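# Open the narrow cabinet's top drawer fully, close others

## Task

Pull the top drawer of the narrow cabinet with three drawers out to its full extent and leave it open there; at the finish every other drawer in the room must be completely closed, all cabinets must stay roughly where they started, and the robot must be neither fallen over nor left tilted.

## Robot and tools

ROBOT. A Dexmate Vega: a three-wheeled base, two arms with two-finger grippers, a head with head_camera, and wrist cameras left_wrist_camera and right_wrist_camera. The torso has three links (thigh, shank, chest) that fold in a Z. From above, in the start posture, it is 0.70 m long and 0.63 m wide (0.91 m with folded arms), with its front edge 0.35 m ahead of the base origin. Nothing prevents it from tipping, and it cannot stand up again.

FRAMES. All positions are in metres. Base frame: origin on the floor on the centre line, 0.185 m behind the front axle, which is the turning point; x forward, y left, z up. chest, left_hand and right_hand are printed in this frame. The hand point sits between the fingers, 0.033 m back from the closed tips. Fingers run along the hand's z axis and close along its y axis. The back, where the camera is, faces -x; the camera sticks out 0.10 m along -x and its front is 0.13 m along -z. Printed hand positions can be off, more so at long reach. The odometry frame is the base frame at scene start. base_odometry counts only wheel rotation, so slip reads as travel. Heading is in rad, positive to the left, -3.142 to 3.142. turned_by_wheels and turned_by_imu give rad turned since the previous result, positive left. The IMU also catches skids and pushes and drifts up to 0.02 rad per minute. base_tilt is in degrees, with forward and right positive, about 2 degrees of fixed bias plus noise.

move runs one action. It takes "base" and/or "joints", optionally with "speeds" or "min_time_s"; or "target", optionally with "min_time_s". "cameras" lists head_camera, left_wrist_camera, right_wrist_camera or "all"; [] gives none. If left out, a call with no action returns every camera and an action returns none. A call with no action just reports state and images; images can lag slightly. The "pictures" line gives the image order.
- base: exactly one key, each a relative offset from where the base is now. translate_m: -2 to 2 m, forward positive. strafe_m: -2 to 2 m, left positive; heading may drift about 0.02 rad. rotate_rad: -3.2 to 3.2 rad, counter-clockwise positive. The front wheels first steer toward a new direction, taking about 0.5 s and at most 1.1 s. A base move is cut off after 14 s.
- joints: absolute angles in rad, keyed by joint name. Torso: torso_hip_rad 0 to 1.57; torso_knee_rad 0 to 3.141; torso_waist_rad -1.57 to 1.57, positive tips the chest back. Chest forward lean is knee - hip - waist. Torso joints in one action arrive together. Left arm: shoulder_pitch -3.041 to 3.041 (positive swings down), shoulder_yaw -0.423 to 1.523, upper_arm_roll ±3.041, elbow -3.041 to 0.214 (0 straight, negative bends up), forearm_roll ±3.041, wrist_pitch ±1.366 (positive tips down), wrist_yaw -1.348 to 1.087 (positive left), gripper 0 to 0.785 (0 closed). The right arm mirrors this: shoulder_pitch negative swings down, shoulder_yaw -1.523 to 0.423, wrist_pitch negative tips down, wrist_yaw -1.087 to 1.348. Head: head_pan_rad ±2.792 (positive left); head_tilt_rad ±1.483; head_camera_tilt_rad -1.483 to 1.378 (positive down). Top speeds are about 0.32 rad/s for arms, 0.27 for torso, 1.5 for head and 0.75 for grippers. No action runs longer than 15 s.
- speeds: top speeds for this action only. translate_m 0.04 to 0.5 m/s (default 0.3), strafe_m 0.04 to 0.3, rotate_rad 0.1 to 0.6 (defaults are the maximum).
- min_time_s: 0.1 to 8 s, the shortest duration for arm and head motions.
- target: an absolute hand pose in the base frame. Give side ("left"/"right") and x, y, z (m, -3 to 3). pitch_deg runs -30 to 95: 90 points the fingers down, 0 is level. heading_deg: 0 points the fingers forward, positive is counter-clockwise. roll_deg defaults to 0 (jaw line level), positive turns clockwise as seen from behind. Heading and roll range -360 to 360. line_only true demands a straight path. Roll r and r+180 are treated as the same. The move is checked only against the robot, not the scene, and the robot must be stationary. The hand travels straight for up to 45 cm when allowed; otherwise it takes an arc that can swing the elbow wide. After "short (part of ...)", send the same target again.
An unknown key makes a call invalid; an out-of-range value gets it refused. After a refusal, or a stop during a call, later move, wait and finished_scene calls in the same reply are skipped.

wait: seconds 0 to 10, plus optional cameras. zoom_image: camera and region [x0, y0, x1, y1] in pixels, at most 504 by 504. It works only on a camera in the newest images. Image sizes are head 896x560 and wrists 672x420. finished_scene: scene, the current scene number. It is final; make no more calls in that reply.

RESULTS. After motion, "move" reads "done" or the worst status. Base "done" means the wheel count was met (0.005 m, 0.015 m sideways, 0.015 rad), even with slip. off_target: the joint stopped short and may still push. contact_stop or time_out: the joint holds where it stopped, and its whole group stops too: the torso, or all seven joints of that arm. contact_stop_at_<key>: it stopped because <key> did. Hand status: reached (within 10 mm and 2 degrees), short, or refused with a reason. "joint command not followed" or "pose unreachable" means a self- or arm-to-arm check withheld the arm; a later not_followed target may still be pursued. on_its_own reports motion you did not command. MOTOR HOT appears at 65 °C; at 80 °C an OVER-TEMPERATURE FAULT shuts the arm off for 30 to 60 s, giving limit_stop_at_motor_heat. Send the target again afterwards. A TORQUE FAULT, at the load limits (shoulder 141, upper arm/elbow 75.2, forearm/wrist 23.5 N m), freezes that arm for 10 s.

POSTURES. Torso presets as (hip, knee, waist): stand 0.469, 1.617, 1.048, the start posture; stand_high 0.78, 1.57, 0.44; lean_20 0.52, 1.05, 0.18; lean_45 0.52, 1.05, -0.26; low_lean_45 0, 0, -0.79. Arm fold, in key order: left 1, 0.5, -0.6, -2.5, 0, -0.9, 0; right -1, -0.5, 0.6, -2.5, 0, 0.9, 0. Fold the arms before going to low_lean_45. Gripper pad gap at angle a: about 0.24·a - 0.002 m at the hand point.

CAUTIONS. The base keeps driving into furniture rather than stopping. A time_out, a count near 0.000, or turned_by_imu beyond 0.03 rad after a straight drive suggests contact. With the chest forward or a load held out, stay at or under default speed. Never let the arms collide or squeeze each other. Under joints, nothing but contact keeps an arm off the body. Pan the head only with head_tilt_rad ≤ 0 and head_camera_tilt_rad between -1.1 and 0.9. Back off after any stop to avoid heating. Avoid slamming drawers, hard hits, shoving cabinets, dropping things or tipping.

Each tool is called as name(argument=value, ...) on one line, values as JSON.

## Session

move(joints={"head_pan_rad": 0, "head_camera_tilt_rad": 0.25}, cameras=["head_camera"])

move(joints={"head_pan_rad": -1.3, "head_camera_tilt_rad": 0.25}, cameras=["head_camera"])

move(joints={"head_pan_rad": -2.6, "head_camera_tilt_rad": 0.25}, cameras=["head_camera"])

move(joints={"head_pan_rad": 1.3, "head_camera_tilt_rad": 0.25}, cameras=["head_camera"])

move(joints={"head_pan_rad": 2.4, "head_camera_tilt_rad": 0.25}, cameras=["head_camera"])

Scene clock: 0.80 s.
Joint torques (N m): left_arm=[5.72 -0.29 -0.35 -1.66 0.21 -1.95 -0.1] | right_arm=[-5.74 -1.61 0.44 -2.09 0.21 2.37 -0.11]
Motor temperatures (°C): left_arm=[31 31 31 26 40 35 41] | right_arm=[30 27 33 31 36 36 33]
move: done
base_odometry: x=+0.000 y=+0.000 heading=+0.000
turned_by_wheels: +0.000
turned_by_imu: +0.000
base_tilt: forward=+0.0 right=+0.8
base_status: not commanded
joint_positions: torso_hip_rad=+0.469 torso_knee_rad=+1.617 torso_waist_rad=+1.048 left_shoulder_pitch_rad=+2.189 left_shoulder_yaw_rad=-0.007 left_upper_arm_roll_rad=+0.016 left_elbow_rad=-1.090 left_forearm_roll_rad=+0.013 left_wrist_pitch_rad=-0.515 left_wrist_yaw_rad=+0.020 left_gripper_rad=+0.005 right_shoulder_pitch_rad=-2.209 right_shoulder_yaw_rad=-0.016 right_upper_arm_roll_rad=+0.009 right_elbow_rad=-1.106 right_forearm_roll_rad=-0.010 right_wrist_pitch_rad=+0.494 right_wrist_yaw_rad=-0.018 right_gripper_rad=+0.005 head_pan_rad=+0.000 head_tilt_rad=+0.000 head_camera_tilt_rad=+0.250
joint_status: all done
chest: x=-0.0111 y=+0.0000 z=+1.4155 quat_wxyz=(+0.999, +0.000, +0.050, +0.000) (m; base frame)
left_hand: x=+0.1832 y=+0.2195 z=+0.6290 quat_wxyz=(+0.429, +0.002, +0.903, +0.000) pitch_deg=+39.1 heading_deg=-0.2 roll_deg=+0.1 back=up (m; base frame)
right_hand: x=+0.1700 y=-0.2462 z=+0.6246 quat_wxyz=(+0.418, -0.007, +0.908, -0.015) pitch_deg=+40.6 heading_deg=-1.6 roll_deg=-2.5 back=up (m; base frame)
pictures: head_camera

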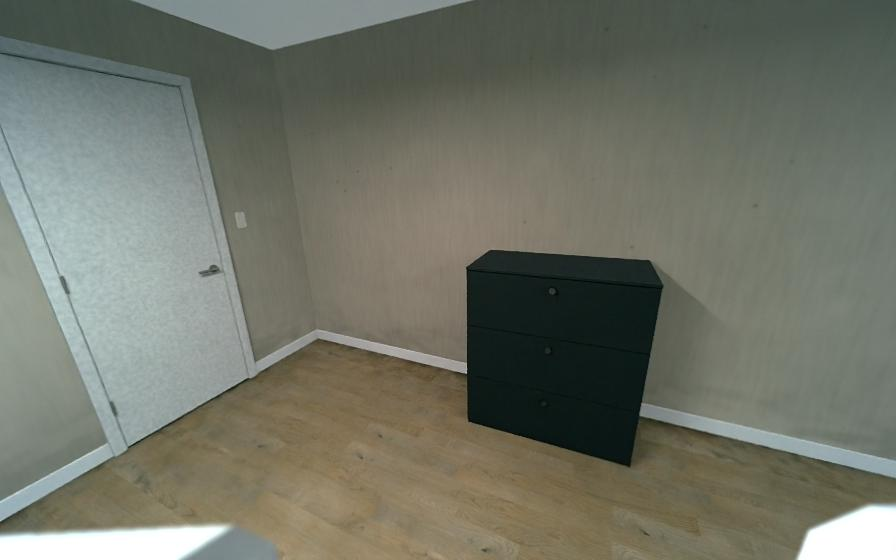

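Scene clock: 2.33 s.
Joint torques (N m): left_arm=[5.74 -0.01 -0.88 -2.44 0.12 -2.29 0.05] | right_arm=[-6.01 -0.12 0.67 -1.94 0.05 2.31 -0.12]
move: done
base_odometry: x=+0.000 y=+0.000 heading=+0.000
turned_by_wheels: +0.000
turned_by_imu: +0.000
base_tilt: forward=+0.1 right=+0.8
base_status: not commanded
joint_positions: torso_hip_rad=+0.469 torso_knee_rad=+1.617 torso_waist_rad=+1.048 left_shoulder_pitch_rad=+2.189 left_shoulder_yaw_rad=-0.007 left_upper_arm_roll_rad=+0.016 left_elbow_rad=-1.090 left_forearm_roll_rad=+0.013 left_wrist_pitch_rad=-0.515 left_wrist_yaw_rad=+0.020 left_gripper_rad=+0.005 right_shoulder_pitch_rad=-2.209 right_shoulder_yaw_rad=-0.016 right_upper_arm_roll_rad=+0.009 right_elbow_rad=-1.106 right_forearm_roll_rad=-0.010 right_wrist_pitch_rad=+0.494 right_wrist_yaw_rad=-0.018 right_gripper_rad=+0.005 head_pan_rad=-1.300 head_tilt_rad=+0.000 head_camera_tilt_rad=+0.250
joint_status: all done
chest: x=-0.0111 y=+0.0000 z=+1.4155 quat_wxyz=(+0.999, +0.000, +0.050, +0.000) (m; base frame)
left_hand: x=+0.1832 y=+0.2195 z=+0.6290 quat_wxyz=(+0.429, +0.002, +0.903, +0.000) pitch_deg=+39.1 heading_deg=-0.2 roll_deg=+0.1 back=up (m; base frame)
right_hand: x=+0.1700 y=-0.2462 z=+0.6246 quat_wxyz=(+0.418, -0.007, +0.908, -0.015) pitch_deg=+40.6 heading_deg=-1.6 roll_deg=-2.5 back=up (m; base frame)
pictures: head_camera

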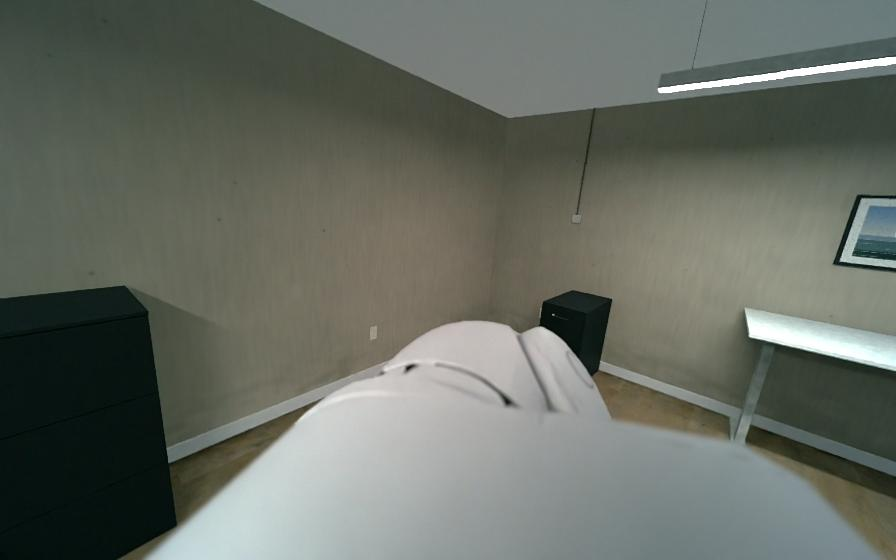

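Scene clock: 3.87 s.
Joint torques (N m): left_arm=[4.8 0.74 -1.47 -1.3 0.06 -1.89 -0.2] | right_arm=[-6.37 -1.57 0.64 -2.5 0.12 2.01 -0.03]
move: done
base_odometry: x=+0.000 y=+0.000 heading=+0.000
turned_by_wheels: +0.000
turned_by_imu: +0.000
base_tilt: forward=+0.0 right=+0.8
base_status: not commanded
joint_positions: torso_hip_rad=+0.469 torso_knee_rad=+1.617 torso_waist_rad=+1.048 left_shoulder_pitch_rad=+2.189 left_shoulder_yaw_rad=-0.007 left_upper_arm_roll_rad=+0.016 left_elbow_rad=-1.090 left_forearm_roll_rad=+0.013 left_wrist_pitch_rad=-0.515 left_wrist_yaw_rad=+0.020 left_gripper_rad=+0.005 right_shoulder_pitch_rad=-2.209 right_shoulder_yaw_rad=-0.016 right_upper_arm_roll_rad=+0.009 right_elbow_rad=-1.106 right_forearm_roll_rad=-0.010 right_wrist_pitch_rad=+0.494 right_wrist_yaw_rad=-0.018 right_gripper_rad=+0.005 head_pan_rad=-2.600 head_tilt_rad=+0.000 head_camera_tilt_rad=+0.250
joint_status: all done
chest: x=-0.0111 y=+0.0000 z=+1.4155 quat_wxyz=(+0.999, +0.000, +0.050, +0.000) (m; base frame)
left_hand: x=+0.1832 y=+0.2195 z=+0.6290 quat_wxyz=(+0.429, +0.002, +0.903, +0.000) pitch_deg=+39.1 heading_deg=-0.2 roll_deg=+0.1 back=up (m; base frame)
right_hand: x=+0.1700 y=-0.2462 z=+0.6246 quat_wxyz=(+0.418, -0.007, +0.908, -0.015) pitch_deg=+40.6 heading_deg=-1.6 roll_deg=-2.5 back=up (m; base frame)
pictures: head_camera

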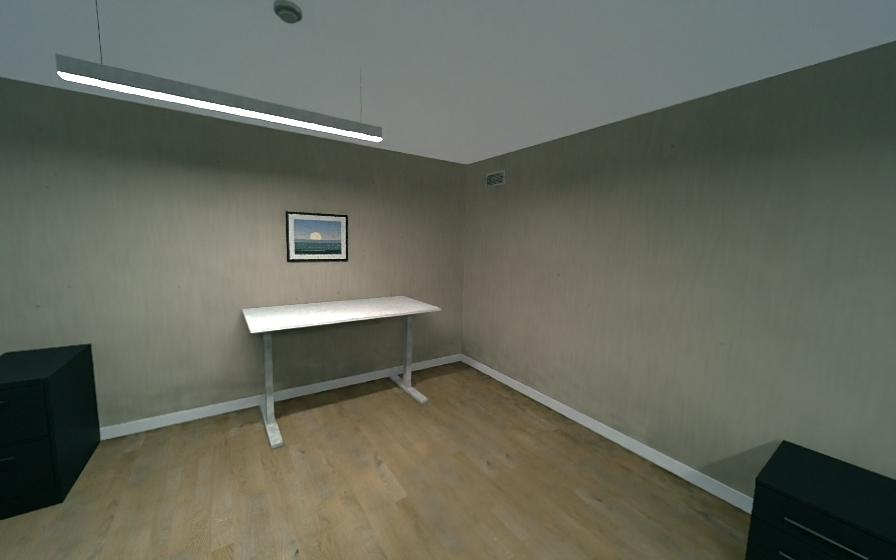

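Scene clock: 7.13 s.
Joint torques (N m): left_arm=[5.91 -0.06 -0.92 -2.47 -0.14 -1.97 -0.39] | right_arm=[-6.61 -0.79 0.62 -2.72 0.1 2.76 -0.03]
move: done
base_odometry: x=+0.000 y=+0.000 heading=+0.000
turned_by_wheels: +0.000
turned_by_imu: +0.000
base_tilt: forward=+0.0 right=+0.8
base_status: not commanded
joint_positions: torso_hip_rad=+0.469 torso_knee_rad=+1.617 torso_waist_rad=+1.048 left_shoulder_pitch_rad=+2.189 left_shoulder_yaw_rad=-0.007 left_upper_arm_roll_rad=+0.016 left_elbow_rad=-1.090 left_forearm_roll_rad=+0.013 left_wrist_pitch_rad=-0.515 left_wrist_yaw_rad=+0.020 left_gripper_rad=+0.005 right_shoulder_pitch_rad=-2.209 right_shoulder_yaw_rad=-0.016 right_upper_arm_roll_rad=+0.009 right_elbow_rad=-1.106 right_forearm_roll_rad=-0.010 right_wrist_pitch_rad=+0.494 right_wrist_yaw_rad=-0.018 right_gripper_rad=+0.005 head_pan_rad=+1.300 head_tilt_rad=+0.000 head_camera_tilt_rad=+0.250
joint_status: all done
chest: x=-0.0111 y=+0.0000 z=+1.4155 quat_wxyz=(+0.999, +0.000, +0.050, +0.000) (m; base frame)
left_hand: x=+0.1832 y=+0.2195 z=+0.6290 quat_wxyz=(+0.429, +0.002, +0.903, +0.000) pitch_deg=+39.1 heading_deg=-0.2 roll_deg=+0.1 back=up (m; base frame)
right_hand: x=+0.1700 y=-0.2462 z=+0.6246 quat_wxyz=(+0.418, -0.007, +0.908, -0.015) pitch_deg=+40.6 heading_deg=-1.6 roll_deg=-2.5 back=up (m; base frame)
pictures: head_camera

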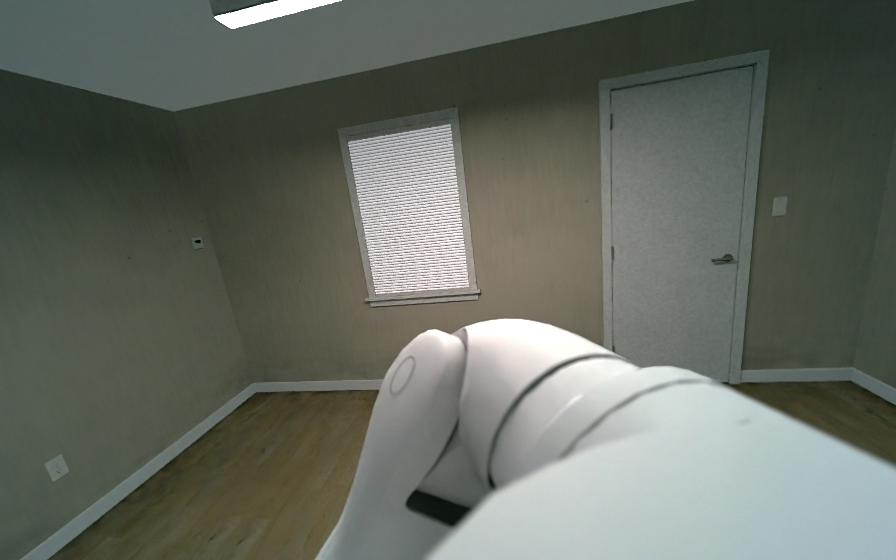

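Scene clock: 8.53 s.
Joint torques (N m): left_arm=[5.74 0 -1.17 -2.88 0.1 -1.33 -0.13] | right_arm=[-5.59 -0.96 0.78 -2.09 0 1.53 -0.07]
move: done
base_odometry: x=+0.000 y=+0.000 heading=+0.000
turned_by_wheels: +0.000
turned_by_imu: +0.000
base_tilt: forward=+0.1 right=+0.7
base_status: not commanded
joint_positions: torso_hip_rad=+0.469 torso_knee_rad=+1.617 torso_waist_rad=+1.048 left_shoulder_pitch_rad=+2.189 left_shoulder_yaw_rad=-0.007 left_upper_arm_roll_rad=+0.016 left_elbow_rad=-1.090 left_forearm_roll_rad=+0.013 left_wrist_pitch_rad=-0.515 left_wrist_yaw_rad=+0.020 left_gripper_rad=+0.005 right_shoulder_pitch_rad=-2.209 right_shoulder_yaw_rad=-0.016 right_upper_arm_roll_rad=+0.009 right_elbow_rad=-1.106 right_forearm_roll_rad=-0.010 right_wrist_pitch_rad=+0.494 right_wrist_yaw_rad=-0.018 right_gripper_rad=+0.005 head_pan_rad=+2.400 head_tilt_rad=+0.000 head_camera_tilt_rad=+0.250
joint_status: all done
chest: x=-0.0111 y=+0.0000 z=+1.4155 quat_wxyz=(+0.999, +0.000, +0.050, +0.000) (m; base frame)
left_hand: x=+0.1832 y=+0.2195 z=+0.6290 quat_wxyz=(+0.429, +0.002, +0.903, +0.000) pitch_deg=+39.1 heading_deg=-0.2 roll_deg=+0.1 back=up (m; base frame)
right_hand: x=+0.1700 y=-0.2462 z=+0.6246 quat_wxyz=(+0.418, -0.007, +0.908, -0.015) pitch_deg=+40.6 heading_deg=-1.6 roll_deg=-2.5 back=up (m; base frame)
pictures: head_camera

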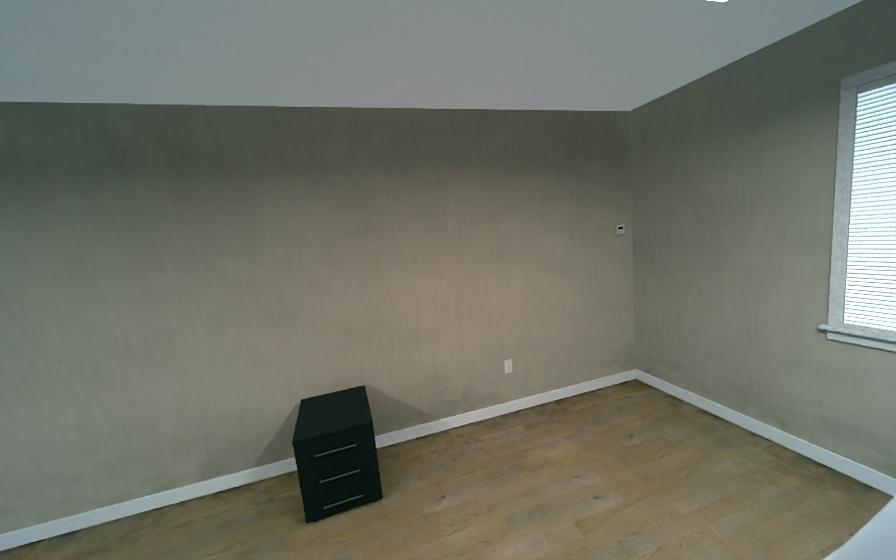

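move(base={"rotate_rad": 2.716}, joints={"torso_hip_rad": 0.2, "torso_knee_rad": 0.75, "torso_waist_rad": 0.1, "left_shoulder_pitch_rad": 0.877, "left_shoulder_yaw_rad": 0.15, "left_upper_arm_roll_rad": 0.765, "left_elbow_rad": -0.336, "left_forearm_roll_rad": 0.797, "left_wrist_pitch_rad": 0.084, "left_wrist_yaw_rad": 0.65, "left_gripper_rad": 0.35, "right_shoulder_pitch_rad": -1.7, "right_elbow_rad": -1.8, "head_pan_rad": 0, "head_camera_tilt_rad": 0.4}, cameras=["head_camera", "left_wrist_camera"])

zoom_image(camera="head_camera", region=[300, 50, 600, 350])

Scene clock: 22.07 s.
Joint torques (N m): left_arm=[15.03 -36.29 43.06 22.52 8.62 25.33 -18.44] | right_arm=[14.09 -1.54 0.4 -8.08 0.05 2.55 -0.19]
Motor temperatures (°C): left_arm=[32 33 37 27 42 52 65] | right_arm=[30 27 33 31 36 36 33]
move: torque_fault
TORQUE FAULT: left_wrist_yaw_rad reached its load limit. The left arm stopped for 10 seconds, dropped its targets and accepts commands again: back off and push less far. Before the stop ended, the hold on left_wrist_pitch_rad was turned back by 3.0 degrees, the way its load pushed it. The stop added 5.8 s to the call and to motion_time.
MOTOR HOT: joint 7 (wrist yaw) of the left arm reports 65 °C; the controller stops that arm at 80 °C. To cool a motor, set the load down, stop pushing, or move to a pose that needs little force.
base_odometry: x=+0.003 y=+0.000 heading=+2.724
turned_by_wheels: +2.724
turned_by_imu: +2.710
base_tilt: forward=+0.0 right=+0.8
base_status: done
joint_positions: torso_hip_rad=+0.201 torso_knee_rad=+0.750 torso_waist_rad=+0.101 left_shoulder_pitch_rad=+1.767 left_shoulder_yaw_rad=+0.049 left_upper_arm_roll_rad=+0.253 left_elbow_rad=-0.848 left_forearm_roll_rad=+0.264 left_wrist_pitch_rad=-0.430 left_wrist_yaw_rad=+0.307 left_gripper_rad=+0.350 right_shoulder_pitch_rad=-1.700 right_shoulder_yaw_rad=-0.016 right_upper_arm_roll_rad=+0.009 right_elbow_rad=-1.800 right_forearm_roll_rad=-0.010 right_wrist_pitch_rad=+0.494 right_wrist_yaw_rad=-0.018 right_gripper_rad=+0.005 head_pan_rad=+0.000 head_tilt_rad=+0.000 head_camera_tilt_rad=+0.400
joint_status: left_shoulder_pitch_rad torque_fault (moved -0.422 of -1.312); left_shoulder_yaw_rad torque_fault (moved +0.056 of +0.157); left_upper_arm_roll_rad torque_fault (moved +0.237 of +0.749); left_elbow_rad torque_fault (moved +0.243 of +0.754); left_forearm_roll_rad torque_fault (moved +0.251 of +0.784); left_wrist_pitch_rad torque_fault (moved +0.085 of +0.599); left_wrist_yaw_rad torque_fault (moved +0.287 of +0.630); the others done
chest: x=-0.0193 y=+0.0000 z=+1.1850 quat_wxyz=(+0.975, +0.000, +0.223, +0.000) (m; base frame)
left_hand: x=+0.0823 y=+0.1583 z=+0.3302 quat_wxyz=(+0.338, +0.171, +0.925, +0.038) pitch_deg=+50.2 heading_deg=-4.2 roll_deg=+16.8 back=up (m; base frame)
right_hand: x=+0.4760 y=-0.2390 z=+0.8100 quat_wxyz=(+0.756, -0.005, +0.654, -0.013) pitch_deg=-8.3 heading_deg=-0.5 roll_deg=-1.4 back=up (m; base frame)
pictures: head_camera, left_wrist_camera
ARM HIT: the robot struck itself hard.
ARM HIT: the robot struck its own base or body hard.

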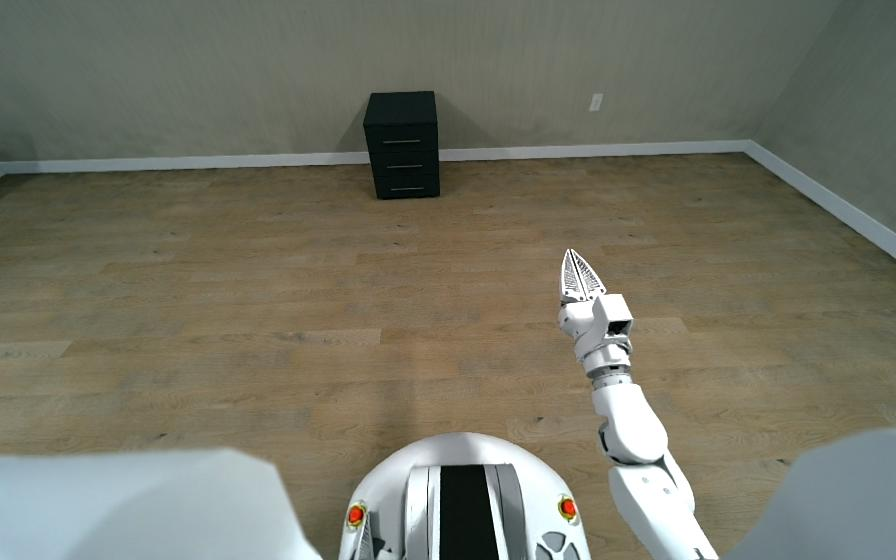

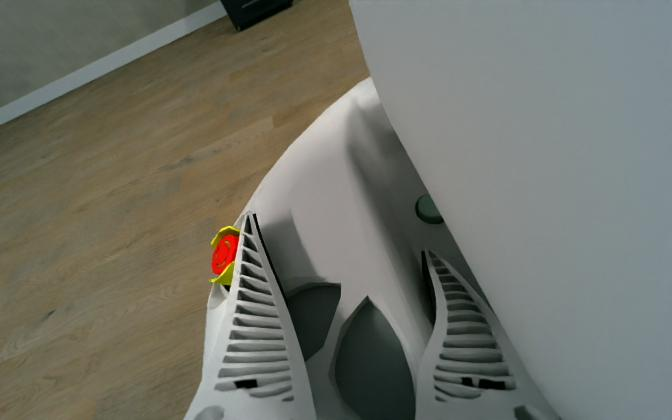

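Scaled by 1.680 from the camera's 896x560 image, which has a finer 960x600 frame.

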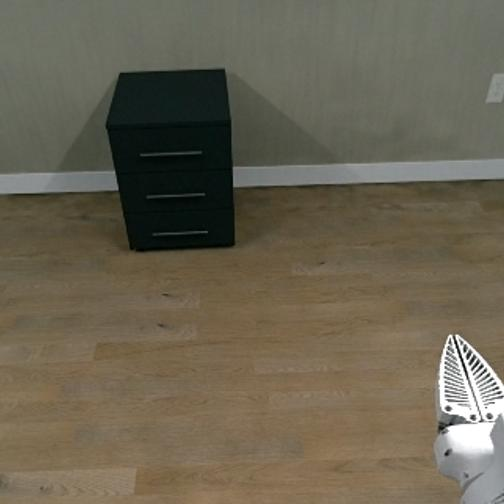

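move(joints={"left_shoulder_yaw_rad": 0.35, "left_elbow_rad": -1.4, "left_upper_arm_roll_rad": 0.1, "left_wrist_pitch_rad": -0.55, "left_gripper_rad": 0.1}, cameras=["head_camera", "left_wrist_camera"])

Scene clock: 32.13 s.
Joint torques (N m): left_arm=[7.75 -29.58 27.55 6.87 4.96 8.14 -11.99] | right_arm=[14.47 -2.17 0.37 -8.21 0.01 1.92 -0.04]
Motor temperatures (°C): left_arm=[32 34 38 28 42 57 68] | right_arm=[30 27 33 32 36 36 33]
move: not_run
TORQUE FAULT: left_wrist_pitch_rad reached its load limit. The left arm stopped for 10 seconds, dropped its targets and accepts commands again: back off and push less far. Before the stop ended, the hold on left_wrist_pitch_rad was turned back by 0.8 degrees, the way its load pushed it. The left arm was already stopped when this call's commands were due to start, so it ran none of them. The stop added 9.2 s to the call and to motion_time.
MOTOR HOT: still on. Joint 7 (wrist yaw) of the left arm reports 68 °C.
base_odometry: x=+0.003 y=+0.000 heading=+2.724
turned_by_wheels: +0.000
turned_by_imu: +0.000
base_tilt: forward=+0.0 right=+0.8
base_status: not commanded
joint_positions: torso_hip_rad=+0.200 torso_knee_rad=+0.750 torso_waist_rad=+0.100 left_shoulder_pitch_rad=+1.767 left_shoulder_yaw_rad=+0.050 left_upper_arm_roll_rad=+0.251 left_elbow_rad=-0.848 left_forearm_roll_rad=+0.263 left_wrist_pitch_rad=-0.445 left_wrist_yaw_rad=+0.311 left_gripper_rad=+0.350 right_shoulder_pitch_rad=-1.700 right_shoulder_yaw_rad=-0.016 right_upper_arm_roll_rad=+0.009 right_elbow_rad=-1.800 right_forearm_roll_rad=-0.010 right_wrist_pitch_rad=+0.494 right_wrist_yaw_rad=-0.018 right_gripper_rad=+0.005 head_pan_rad=+0.000 head_tilt_rad=+0.000 head_camera_tilt_rad=+0.400
joint_status: left_shoulder_yaw_rad not_run; left_upper_arm_roll_rad not_run; left_elbow_rad not_run; left_wrist_pitch_rad not_run; left_gripper_rad not_run
chest: x=-0.0192 y=+0.0000 z=+1.1849 quat_wxyz=(+0.975, +0.000, +0.223, +0.000) (m; base frame)
left_hand: x=+0.0870 y=+0.1599 z=+0.3337 quat_wxyz=(+0.345, +0.168, +0.923, +0.039) pitch_deg=+49.3 heading_deg=-3.9 roll_deg=+16.8 back=up (m; base frame)
right_hand: x=+0.4761 y=-0.2390 z=+0.8097 quat_wxyz=(+0.756, -0.005, +0.654, -0.013) pitch_deg=-8.3 heading_deg=-0.5 roll_deg=-1.4 back=up (m; base frame)
pictures: head_camera, left_wrist_camera

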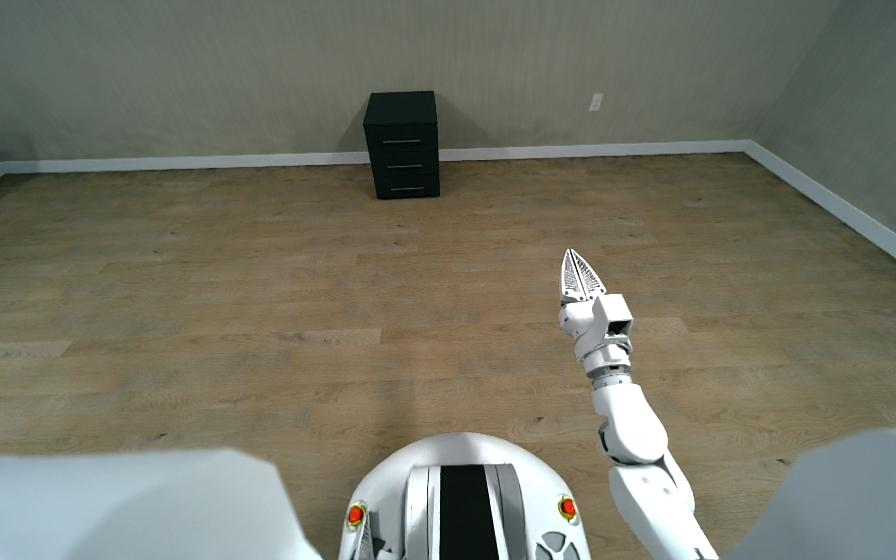

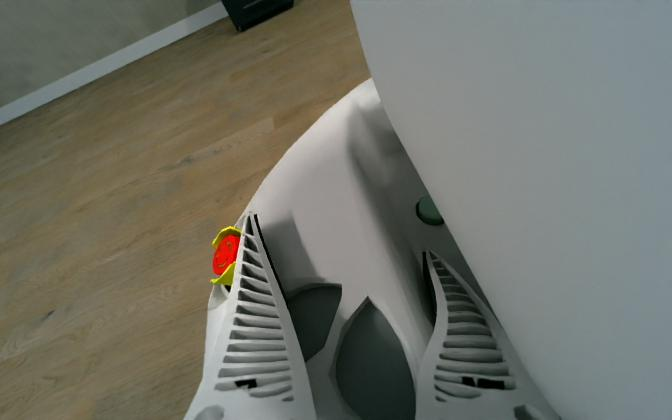

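move(joints={"left_shoulder_yaw_rad": 0.35, "left_elbow_rad": -1.4, "left_upper_arm_roll_rad": 0.1, "left_wrist_pitch_rad": -0.6, "left_gripper_rad": 0.1}, cameras=["head_camera", "left_wrist_camera"])

Scene clock: 35.60 s.
Joint torques (N m): left_arm=[-3.97 6.88 -6.16 -4.27 -0.24 -2.42 0.6] | right_arm=[13.97 -0.37 0.53 -7.76 0.13 2.35 0.03]
Motor temperatures (°C): left_arm=[32 33 37 28 42 55 65] | right_arm=[30 27 33 32 36 36 33]
move: done
MOTOR HOT: still on. Joint 7 (wrist yaw) of the left arm reports 65 °C.
base_odometry: x=+0.003 y=+0.000 heading=+2.724
turned_by_wheels: +0.000
turned_by_imu: +0.000
base_tilt: forward=+0.0 right=+0.8
base_status: not commanded
joint_positions: torso_hip_rad=+0.200 torso_knee_rad=+0.750 torso_waist_rad=+0.100 left_shoulder_pitch_rad=+1.768 left_shoulder_yaw_rad=+0.348 left_upper_arm_roll_rad=+0.101 left_elbow_rad=-1.396 left_forearm_roll_rad=+0.264 left_wrist_pitch_rad=-0.599 left_wrist_yaw_rad=+0.306 left_gripper_rad=+0.100 right_shoulder_pitch_rad=-1.700 right_shoulder_yaw_rad=-0.016 right_upper_arm_roll_rad=+0.009 right_elbow_rad=-1.800 right_forearm_roll_rad=-0.010 right_wrist_pitch_rad=+0.494 right_wrist_yaw_rad=-0.018 right_gripper_rad=+0.005 head_pan_rad=+0.000 head_tilt_rad=+0.000 head_camera_tilt_rad=+0.400
joint_status: all done
chest: x=-0.0188 y=+0.0000 z=+1.1848 quat_wxyz=(+0.975, +0.000, +0.223, +0.000) (m; base frame)
left_hand: x=+0.3658 y=+0.2692 z=+0.6012 quat_wxyz=(+0.629, +0.214, +0.738, +0.117) pitch_deg=+10.5 heading_deg=-5.6 roll_deg=+26.7 back=up (m; base frame)
right_hand: x=+0.4763 y=-0.2390 z=+0.8093 quat_wxyz=(+0.756, -0.005, +0.654, -0.013) pitch_deg=-8.2 heading_deg=-0.5 roll_deg=-1.4 back=up (m; base frame)
pictures: head_camera, left_wrist_camera

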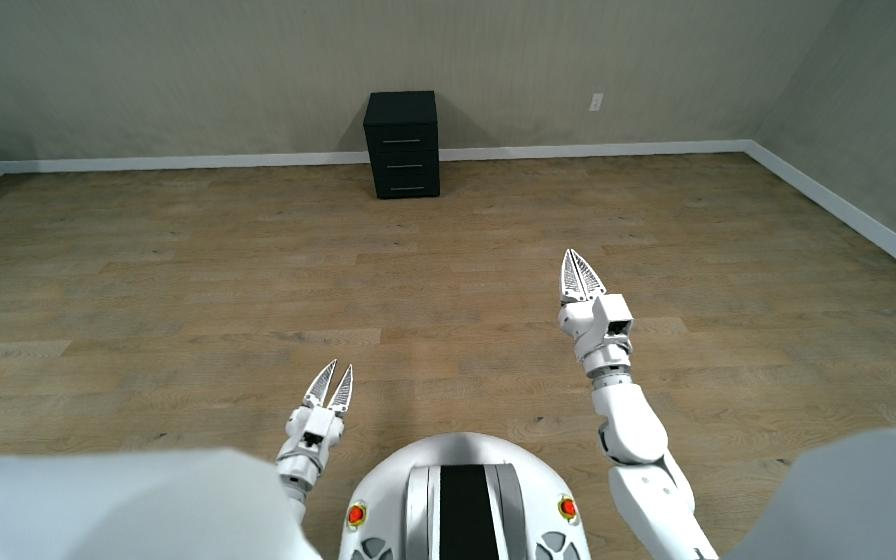

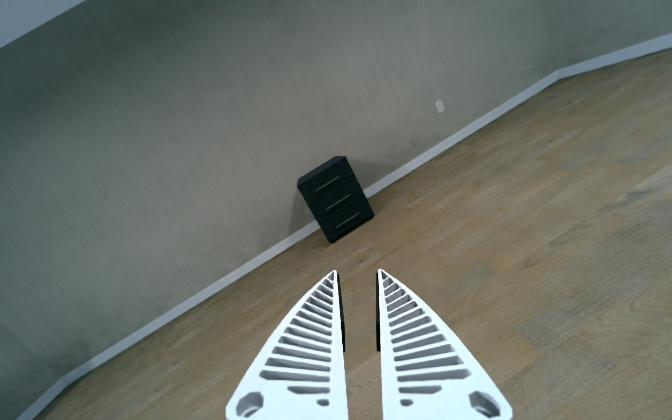

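move(base={"translate_m": 1.13}, joints={"left_shoulder_pitch_rad": 0.877, "left_shoulder_yaw_rad": 0.15, "left_upper_arm_roll_rad": 0.765, "left_elbow_rad": -1.1, "left_forearm_roll_rad": 0.797, "left_wrist_pitch_rad": 0.084, "left_wrist_yaw_rad": 0.65, "left_gripper_rad": 0.35, "head_camera_tilt_rad": 0.5})

move(base={"rotate_rad": 0.065}, joints={"left_elbow_rad": -0.336}, cameras=["head_camera", "left_wrist_camera"])

zoom_image(camera="head_camera", region=[300, 150, 600, 450])

Scene clock: 42.80 s.
Joint torques (N m): left_arm=[-23.24 -7.63 -1.69 -6.2 0.97 -0.2 1.14] | right_arm=[14.35 -0.82 0.71 -8.9 0.14 2.59 0.03]
Motor temperatures (°C): left_arm=[32 33 36 27 41 51 58] | right_arm=[30 27 33 32 36 36 33]
move: done
MOTOR HOT: cleared for the motors of the left arm.
base_odometry: x=-1.030 y=+0.456 heading=+2.725
turned_by_wheels: +0.001
turned_by_imu: +0.000
base_tilt: forward=+0.1 right=+0.7
base_status: done
joint_positions: torso_hip_rad=+0.200 torso_knee_rad=+0.750 torso_waist_rad=+0.100 left_shoulder_pitch_rad=+0.877 left_shoulder_yaw_rad=+0.150 left_upper_arm_roll_rad=+0.765 left_elbow_rad=-1.100 left_forearm_roll_rad=+0.797 left_wrist_pitch_rad=+0.084 left_wrist_yaw_rad=+0.650 left_gripper_rad=+0.350 right_shoulder_pitch_rad=-1.700 right_shoulder_yaw_rad=-0.016 right_upper_arm_roll_rad=+0.009 right_elbow_rad=-1.800 right_forearm_roll_rad=-0.010 right_wrist_pitch_rad=+0.494 right_wrist_yaw_rad=-0.018 right_gripper_rad=+0.005 head_pan_rad=+0.000 head_tilt_rad=+0.000 head_camera_tilt_rad=+0.500
joint_status: all done
chest: x=-0.0187 y=+0.0000 z=+1.1847 quat_wxyz=(+0.975, +0.000, +0.223, +0.000) (m; base frame)
left_hand: x=+0.6519 y=-0.0133 z=+0.7787 quat_wxyz=(+0.693, +0.421, +0.484, +0.329) pitch_deg=-10.2 heading_deg=-15.7 roll_deg=+66.4 back=up (m; base frame)
right_hand: x=+0.4763 y=-0.2390 z=+0.8092 quat_wxyz=(+0.756, -0.005, +0.654, -0.013) pitch_deg=-8.2 heading_deg=-0.5 roll_deg=-1.4 back=up (m; base frame)
pictures: none

Scene clock: 46.77 s.
Joint torques (N m): left_arm=[-18.12 -2.37 -1.02 -1.55 0.46 0.38 1.02] | right_arm=[13.89 -1.69 1.03 -8.04 0.12 2.67 -0.24]
Motor temperatures (°C): left_arm=[32 33 36 27 41 49 55] | right_arm=[30 27 33 32 36 36 33]
move: done
base_odometry: x=-1.030 y=+0.456 heading=+2.790
turned_by_wheels: +0.065
turned_by_imu: +0.066
base_tilt: forward=+0.1 right=+0.8
base_status: done
joint_positions: torso_hip_rad=+0.200 torso_knee_rad=+0.750 torso_waist_rad=+0.100 left_shoulder_pitch_rad=+0.877 left_shoulder_yaw_rad=+0.150 left_upper_arm_roll_rad=+0.765 left_elbow_rad=-0.340 left_forearm_roll_rad=+0.797 left_wrist_pitch_rad=+0.084 left_wrist_yaw_rad=+0.650 left_gripper_rad=+0.350 right_shoulder_pitch_rad=-1.700 right_shoulder_yaw_rad=-0.016 right_upper_arm_roll_rad=+0.009 right_elbow_rad=-1.800 right_forearm_roll_rad=-0.010 right_wrist_pitch_rad=+0.494 right_wrist_yaw_rad=-0.018 right_gripper_rad=+0.005 head_pan_rad=+0.000 head_tilt_rad=+0.000 head_camera_tilt_rad=+0.500
joint_status: all done
chest: x=-0.0187 y=+0.0000 z=+1.1847 quat_wxyz=(+0.975, +0.000, +0.223, +0.000) (m; base frame)
left_hand: x=+0.5214 y=+0.2334 z=+0.4412 quat_wxyz=(+0.382, +0.595, +0.596, +0.380) pitch_deg=+24.9 heading_deg=-0.1 roll_deg=+89.8 (m; base frame)
right_hand: x=+0.4763 y=-0.2390 z=+0.8092 quat_wxyz=(+0.756, -0.005, +0.654, -0.013) pitch_deg=-8.2 heading_deg=-0.5 roll_deg=-1.4 back=up (m; base frame)
pictures: head_camera, left_wrist_camera

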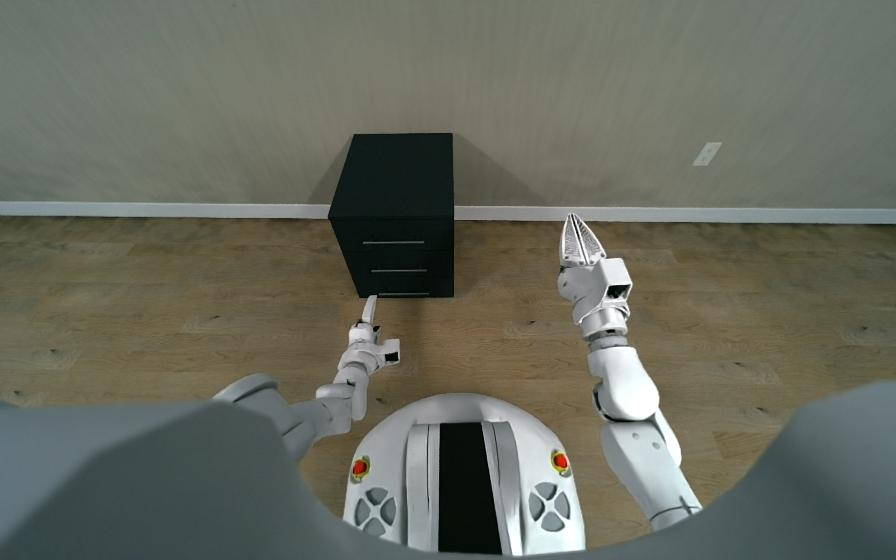

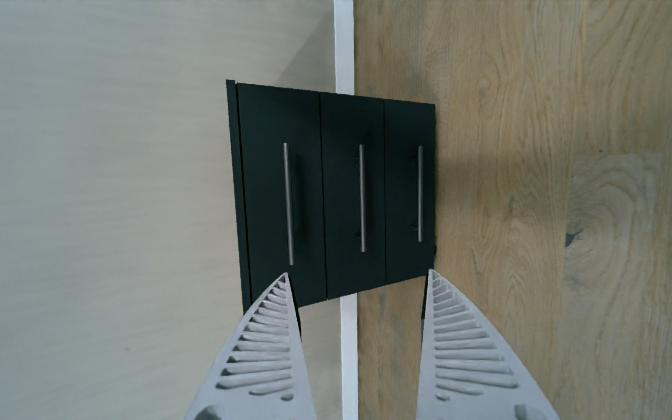

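Scaled by 1.680 from the camera's 896x560 image, which has a finer 960x600 frame.

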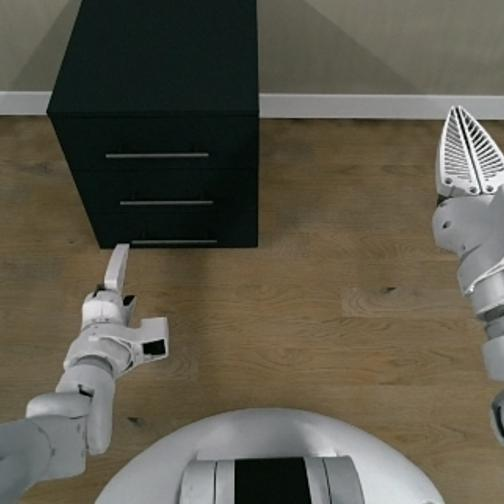

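move(base={"translate_m": 0.25}, joints={"left_gripper_rad": 0.25}, cameras=["left_wrist_camera"])

Scene clock: 49.83 s.
Joint torques (N m): left_arm=[-19.5 -1.24 0.32 -1.42 0.3 0.01 1.12] | right_arm=[12.36 -0.4 0.38 -8.27 0.02 2.78 -0.21]
move: done
base_odometry: x=-1.265 y=+0.542 heading=+2.791
turned_by_wheels: +0.001
turned_by_imu: +0.000
base_tilt: forward=+0.0 right=+0.7
base_status: done
joint_positions: torso_hip_rad=+0.200 torso_knee_rad=+0.750 torso_waist_rad=+0.100 left_shoulder_pitch_rad=+0.877 left_shoulder_yaw_rad=+0.150 left_upper_arm_roll_rad=+0.765 left_elbow_rad=-0.336 left_forearm_roll_rad=+0.797 left_wrist_pitch_rad=+0.084 left_wrist_yaw_rad=+0.650 left_gripper_rad=+0.250 right_shoulder_pitch_rad=-1.700 right_shoulder_yaw_rad=-0.016 right_upper_arm_roll_rad=+0.009 right_elbow_rad=-1.800 right_forearm_roll_rad=-0.010 right_wrist_pitch_rad=+0.494 right_wrist_yaw_rad=-0.018 right_gripper_rad=+0.005 head_pan_rad=+0.000 head_tilt_rad=+0.000 head_camera_tilt_rad=+0.500
joint_status: all done
chest: x=-0.0187 y=+0.0000 z=+1.1847 quat_wxyz=(+0.975, +0.000, +0.223, +0.000) (m; base frame)
left_hand: x=+0.5202 y=+0.2349 z=+0.4401 quat_wxyz=(+0.380, +0.596, +0.597, +0.380) pitch_deg=+25.0 heading_deg=+0.0 roll_deg=+89.9 (m; base frame)
right_hand: x=+0.4763 y=-0.2390 z=+0.8092 quat_wxyz=(+0.756, -0.005, +0.654, -0.013) pitch_deg=-8.2 heading_deg=-0.5 roll_deg=-1.4 back=up (m; base frame)
pictures: left_wrist_camera

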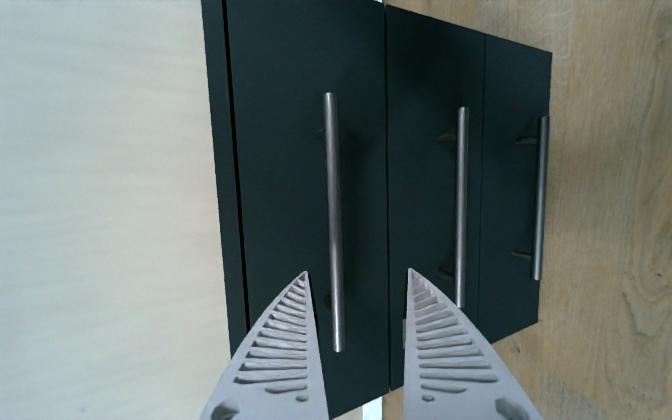

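move(base={"translate_m": 0.05})

move(joints={"left_gripper_rad": 0.0}, cameras=["left_wrist_camera", "head_camera"])

Scene clock: 51.57 s.
Joint torques (N m): left_arm=[-17.62 -1.82 -0.1 -1.63 0.3 -0.56 0.99] | right_arm=[13.48 -1.19 0.53 -7.45 0.27 3.05 -0.14]
move: done
base_odometry: x=-1.312 y=+0.559 heading=+2.792
turned_by_wheels: +0.001
turned_by_imu: +0.001
base_tilt: forward=+0.0 right=+0.7
base_status: done
joint_positions: torso_hip_rad=+0.200 torso_knee_rad=+0.750 torso_waist_rad=+0.100 left_shoulder_pitch_rad=+0.877 left_shoulder_yaw_rad=+0.150 left_upper_arm_roll_rad=+0.765 left_elbow_rad=-0.336 left_forearm_roll_rad=+0.797 left_wrist_pitch_rad=+0.084 left_wrist_yaw_rad=+0.650 left_gripper_rad=+0.250 right_shoulder_pitch_rad=-1.700 right_shoulder_yaw_rad=-0.016 right_upper_arm_roll_rad=+0.009 right_elbow_rad=-1.800 right_forearm_roll_rad=-0.010 right_wrist_pitch_rad=+0.494 right_wrist_yaw_rad=-0.018 right_gripper_rad=+0.005 head_pan_rad=+0.000 head_tilt_rad=+0.000 head_camera_tilt_rad=+0.500
joint_status: not commanded
chest: x=-0.0187 y=+0.0000 z=+1.1847 quat_wxyz=(+0.975, +0.000, +0.223, +0.000) (m; base frame)
left_hand: x=+0.5202 y=+0.2349 z=+0.4401 quat_wxyz=(+0.380, +0.596, +0.597, +0.380) pitch_deg=+25.0 heading_deg=+0.0 roll_deg=+89.9 (m; base frame)
right_hand: x=+0.4763 y=-0.2390 z=+0.8092 quat_wxyz=(+0.756, -0.005, +0.654, -0.013) pitch_deg=-8.2 heading_deg=-0.5 roll_deg=-1.4 back=up (m; base frame)
pictures: none

Scene clock: 52.33 s.
Joint torques (N m): left_arm=[-18.47 -2.28 -0.37 -1.45 0.59 0.38 1.73] | right_arm=[13.37 -1.75 0.74 -7.46 -0.01 3.02 -0.09]
move: done
base_odometry: x=-1.312 y=+0.559 heading=+2.792
turned_by_wheels: +0.000
turned_by_imu: +0.000
base_tilt: forward=+0.0 right=+0.7
base_status: not commanded
joint_positions: torso_hip_rad=+0.200 torso_knee_rad=+0.750 torso_waist_rad=+0.100 left_shoulder_pitch_rad=+0.877 left_shoulder_yaw_rad=+0.150 left_upper_arm_roll_rad=+0.765 left_elbow_rad=-0.336 left_forearm_roll_rad=+0.797 left_wrist_pitch_rad=+0.084 left_wrist_yaw_rad=+0.650 left_gripper_rad=+0.000 right_shoulder_pitch_rad=-1.700 right_shoulder_yaw_rad=-0.016 right_upper_arm_roll_rad=+0.009 right_elbow_rad=-1.800 right_forearm_roll_rad=-0.010 right_wrist_pitch_rad=+0.494 right_wrist_yaw_rad=-0.018 right_gripper_rad=+0.005 head_pan_rad=+0.000 head_tilt_rad=+0.000 head_camera_tilt_rad=+0.500
joint_status: all done
chest: x=-0.0187 y=+0.0000 z=+1.1847 quat_wxyz=(+0.975, +0.000, +0.223, +0.000) (m; base frame)
left_hand: x=+0.5202 y=+0.2349 z=+0.4400 quat_wxyz=(+0.380, +0.596, +0.597, +0.380) pitch_deg=+25.0 heading_deg=+0.0 roll_deg=+89.9 (m; base frame)
right_hand: x=+0.4763 y=-0.2390 z=+0.8092 quat_wxyz=(+0.756, -0.005, +0.654, -0.013) pitch_deg=-8.2 heading_deg=-0.5 roll_deg=-1.4 back=up (m; base frame)
pictures: head_camera, left_wrist_camera

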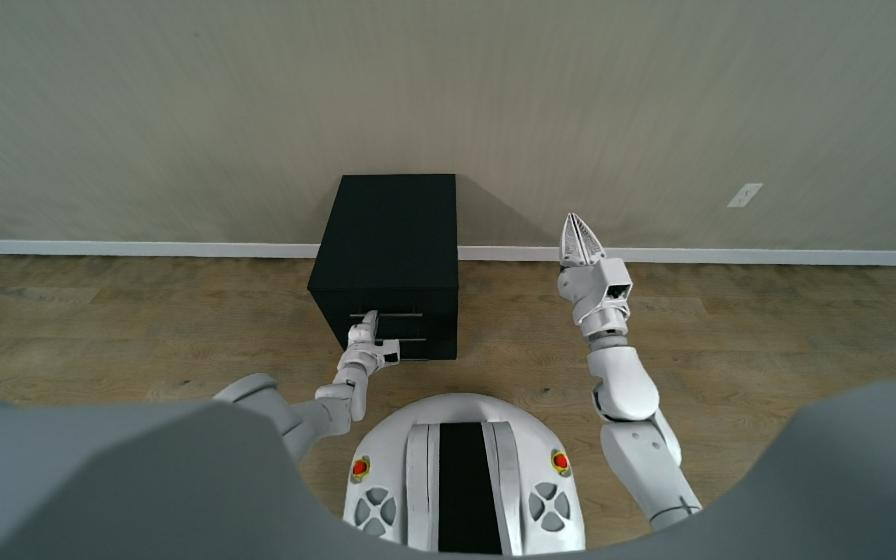

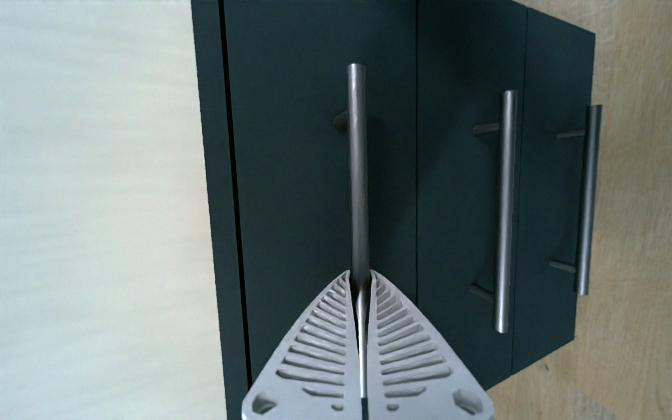

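move(base={"translate_m": -0.3}, speeds={"translate_m": 0.12}, cameras=["head_camera", "left_wrist_camera"])

move(base={"translate_m": -0.06}, speeds={"translate_m": 0.05}, cameras=["head_camera", "left_wrist_camera"])

Scene clock: 55.97 s.
Joint torques (N m): left_arm=[-9.99 -3.11 -0.02 -2.67 0.13 0.76 0.76] | right_arm=[12.6 -1.82 0.89 -8 0.06 2.79 0.02]
Motor temperatures (°C): left_arm=[32 32 35 27 41 46 50] | right_arm=[30 27 33 32 36 37 33]
move: done
base_odometry: x=-1.030 y=+0.457 heading=+2.793
turned_by_wheels: +0.001
turned_by_imu: +0.002
base_tilt: forward=+0.0 right=+0.8
base_status: done
joint_positions: torso_hip_rad=+0.200 torso_knee_rad=+0.750 torso_waist_rad=+0.100 left_shoulder_pitch_rad=+0.877 left_shoulder_yaw_rad=+0.150 left_upper_arm_roll_rad=+0.765 left_elbow_rad=-0.336 left_forearm_roll_rad=+0.797 left_wrist_pitch_rad=+0.084 left_wrist_yaw_rad=+0.650 left_gripper_rad=+0.000 right_shoulder_pitch_rad=-1.700 right_shoulder_yaw_rad=-0.016 right_upper_arm_roll_rad=+0.009 right_elbow_rad=-1.800 right_forearm_roll_rad=-0.010 right_wrist_pitch_rad=+0.494 right_wrist_yaw_rad=-0.018 right_gripper_rad=+0.005 head_pan_rad=+0.000 head_tilt_rad=+0.000 head_camera_tilt_rad=+0.500
joint_status: not commanded
chest: x=-0.0188 y=+0.0000 z=+1.1847 quat_wxyz=(+0.975, +0.000, +0.223, +0.000) (m; base frame)
left_hand: x=+0.5204 y=+0.2349 z=+0.4403 quat_wxyz=(+0.380, +0.596, +0.597, +0.380) pitch_deg=+25.0 heading_deg=+0.0 roll_deg=+89.9 (m; base frame)
right_hand: x=+0.4763 y=-0.2390 z=+0.8093 quat_wxyz=(+0.756, -0.005, +0.654, -0.013) pitch_deg=-8.2 heading_deg=-0.5 roll_deg=-1.4 back=up (m; base frame)
pictures: head_camera, left_wrist_camera

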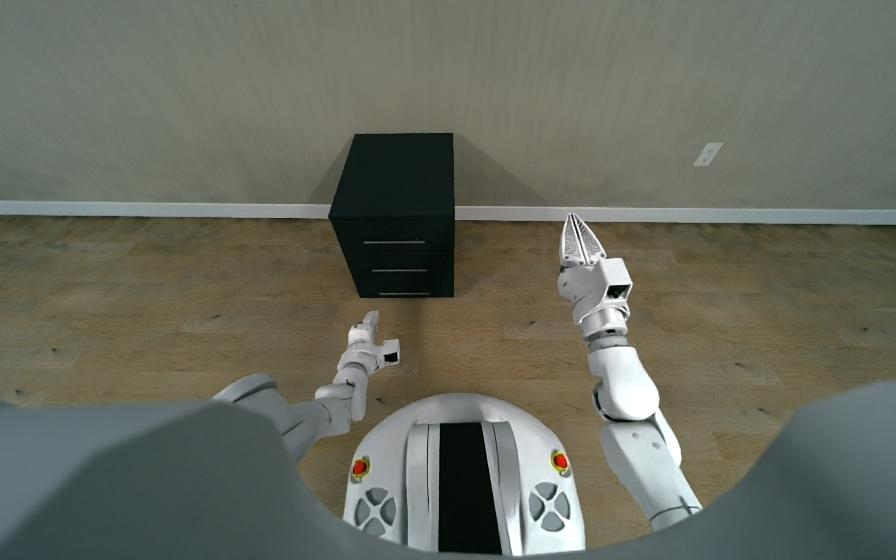

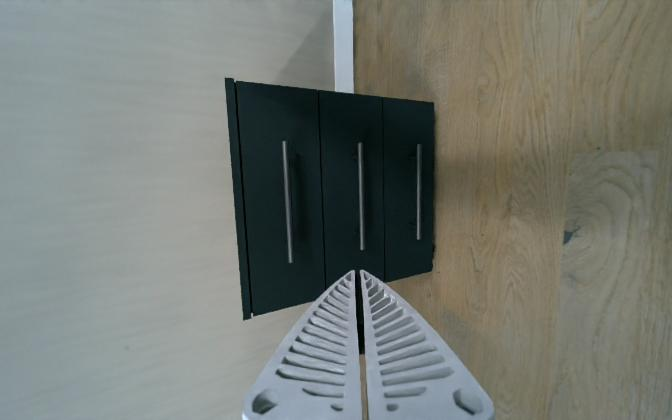

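Scene clock: 57.90 s.
Joint torques (N m): left_arm=[-11.68 -2.49 -0.64 -1.93 0.39 0.17 0.63] | right_arm=[12.22 -1.83 0.69 -6.93 -0.01 2.32 -0.14]
move: done
base_odometry: x=-0.974 y=+0.437 heading=+2.794
turned_by_wheels: +0.001
turned_by_imu: +0.001
base_tilt: forward=+0.0 right=+0.8
base_status: done
joint_positions: torso_hip_rad=+0.200 torso_knee_rad=+0.750 torso_waist_rad=+0.100 left_shoulder_pitch_rad=+0.877 left_shoulder_yaw_rad=+0.150 left_upper_arm_roll_rad=+0.765 left_elbow_rad=-0.336 left_forearm_roll_rad=+0.797 left_wrist_pitch_rad=+0.084 left_wrist_yaw_rad=+0.650 left_gripper_rad=+0.000 right_shoulder_pitch_rad=-1.700 right_shoulder_yaw_rad=-0.016 right_upper_arm_roll_rad=+0.009 right_elbow_rad=-1.800 right_forearm_roll_rad=-0.010 right_wrist_pitch_rad=+0.494 right_wrist_yaw_rad=-0.018 right_gripper_rad=+0.005 head_pan_rad=+0.000 head_tilt_rad=+0.000 head_camera_tilt_rad=+0.500
joint_status: not commanded
chest: x=-0.0188 y=+0.0000 z=+1.1847 quat_wxyz=(+0.975, +0.000, +0.223, +0.000) (m; base frame)
left_hand: x=+0.5204 y=+0.2349 z=+0.4403 quat_wxyz=(+0.380, +0.596, +0.597, +0.380) pitch_deg=+25.0 heading_deg=+0.0 roll_deg=+89.9 (m; base frame)
right_hand: x=+0.4763 y=-0.2390 z=+0.8093 quat_wxyz=(+0.756, -0.005, +0.654, -0.013) pitch_deg=-8.2 heading_deg=-0.5 roll_deg=-1.4 back=up (m; base frame)
pictures: head_camera, left_wrist_camera

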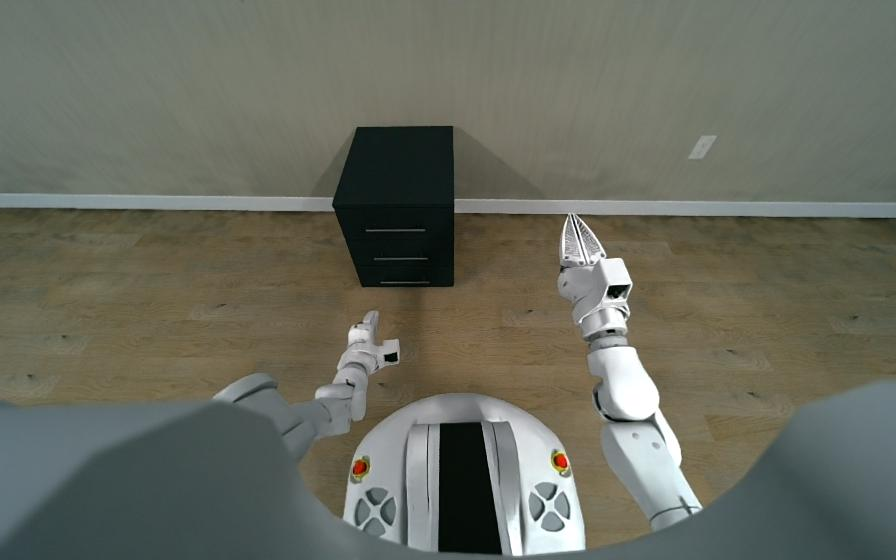

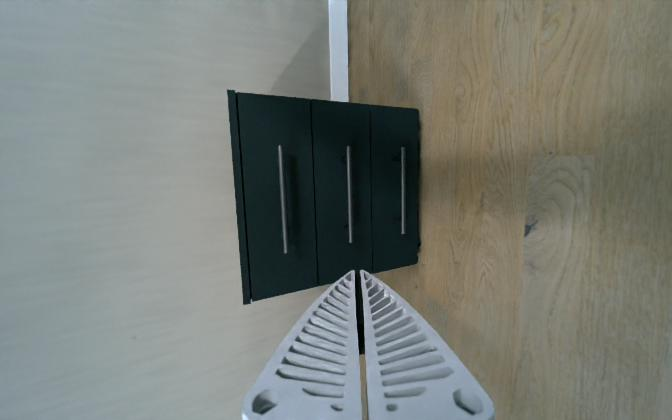

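zoom_image(camera="head_camera", region=[320, 180, 470, 300])

zoom_image(camera="left_wrist_camera", region=[220, 80, 440, 310])

Scaled by 3.360 from the camera's 896x560 image, which has a finer 960x600 frame.

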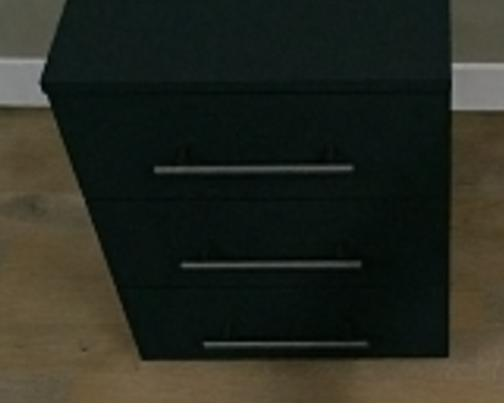

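Scaled by 2.191 from the camera's 672x420 image, which has a finer 960x600 frame.

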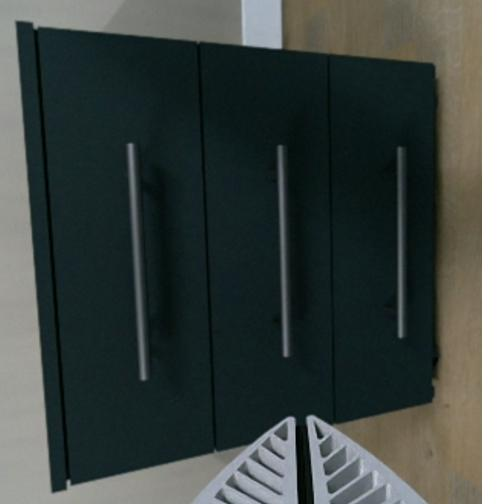

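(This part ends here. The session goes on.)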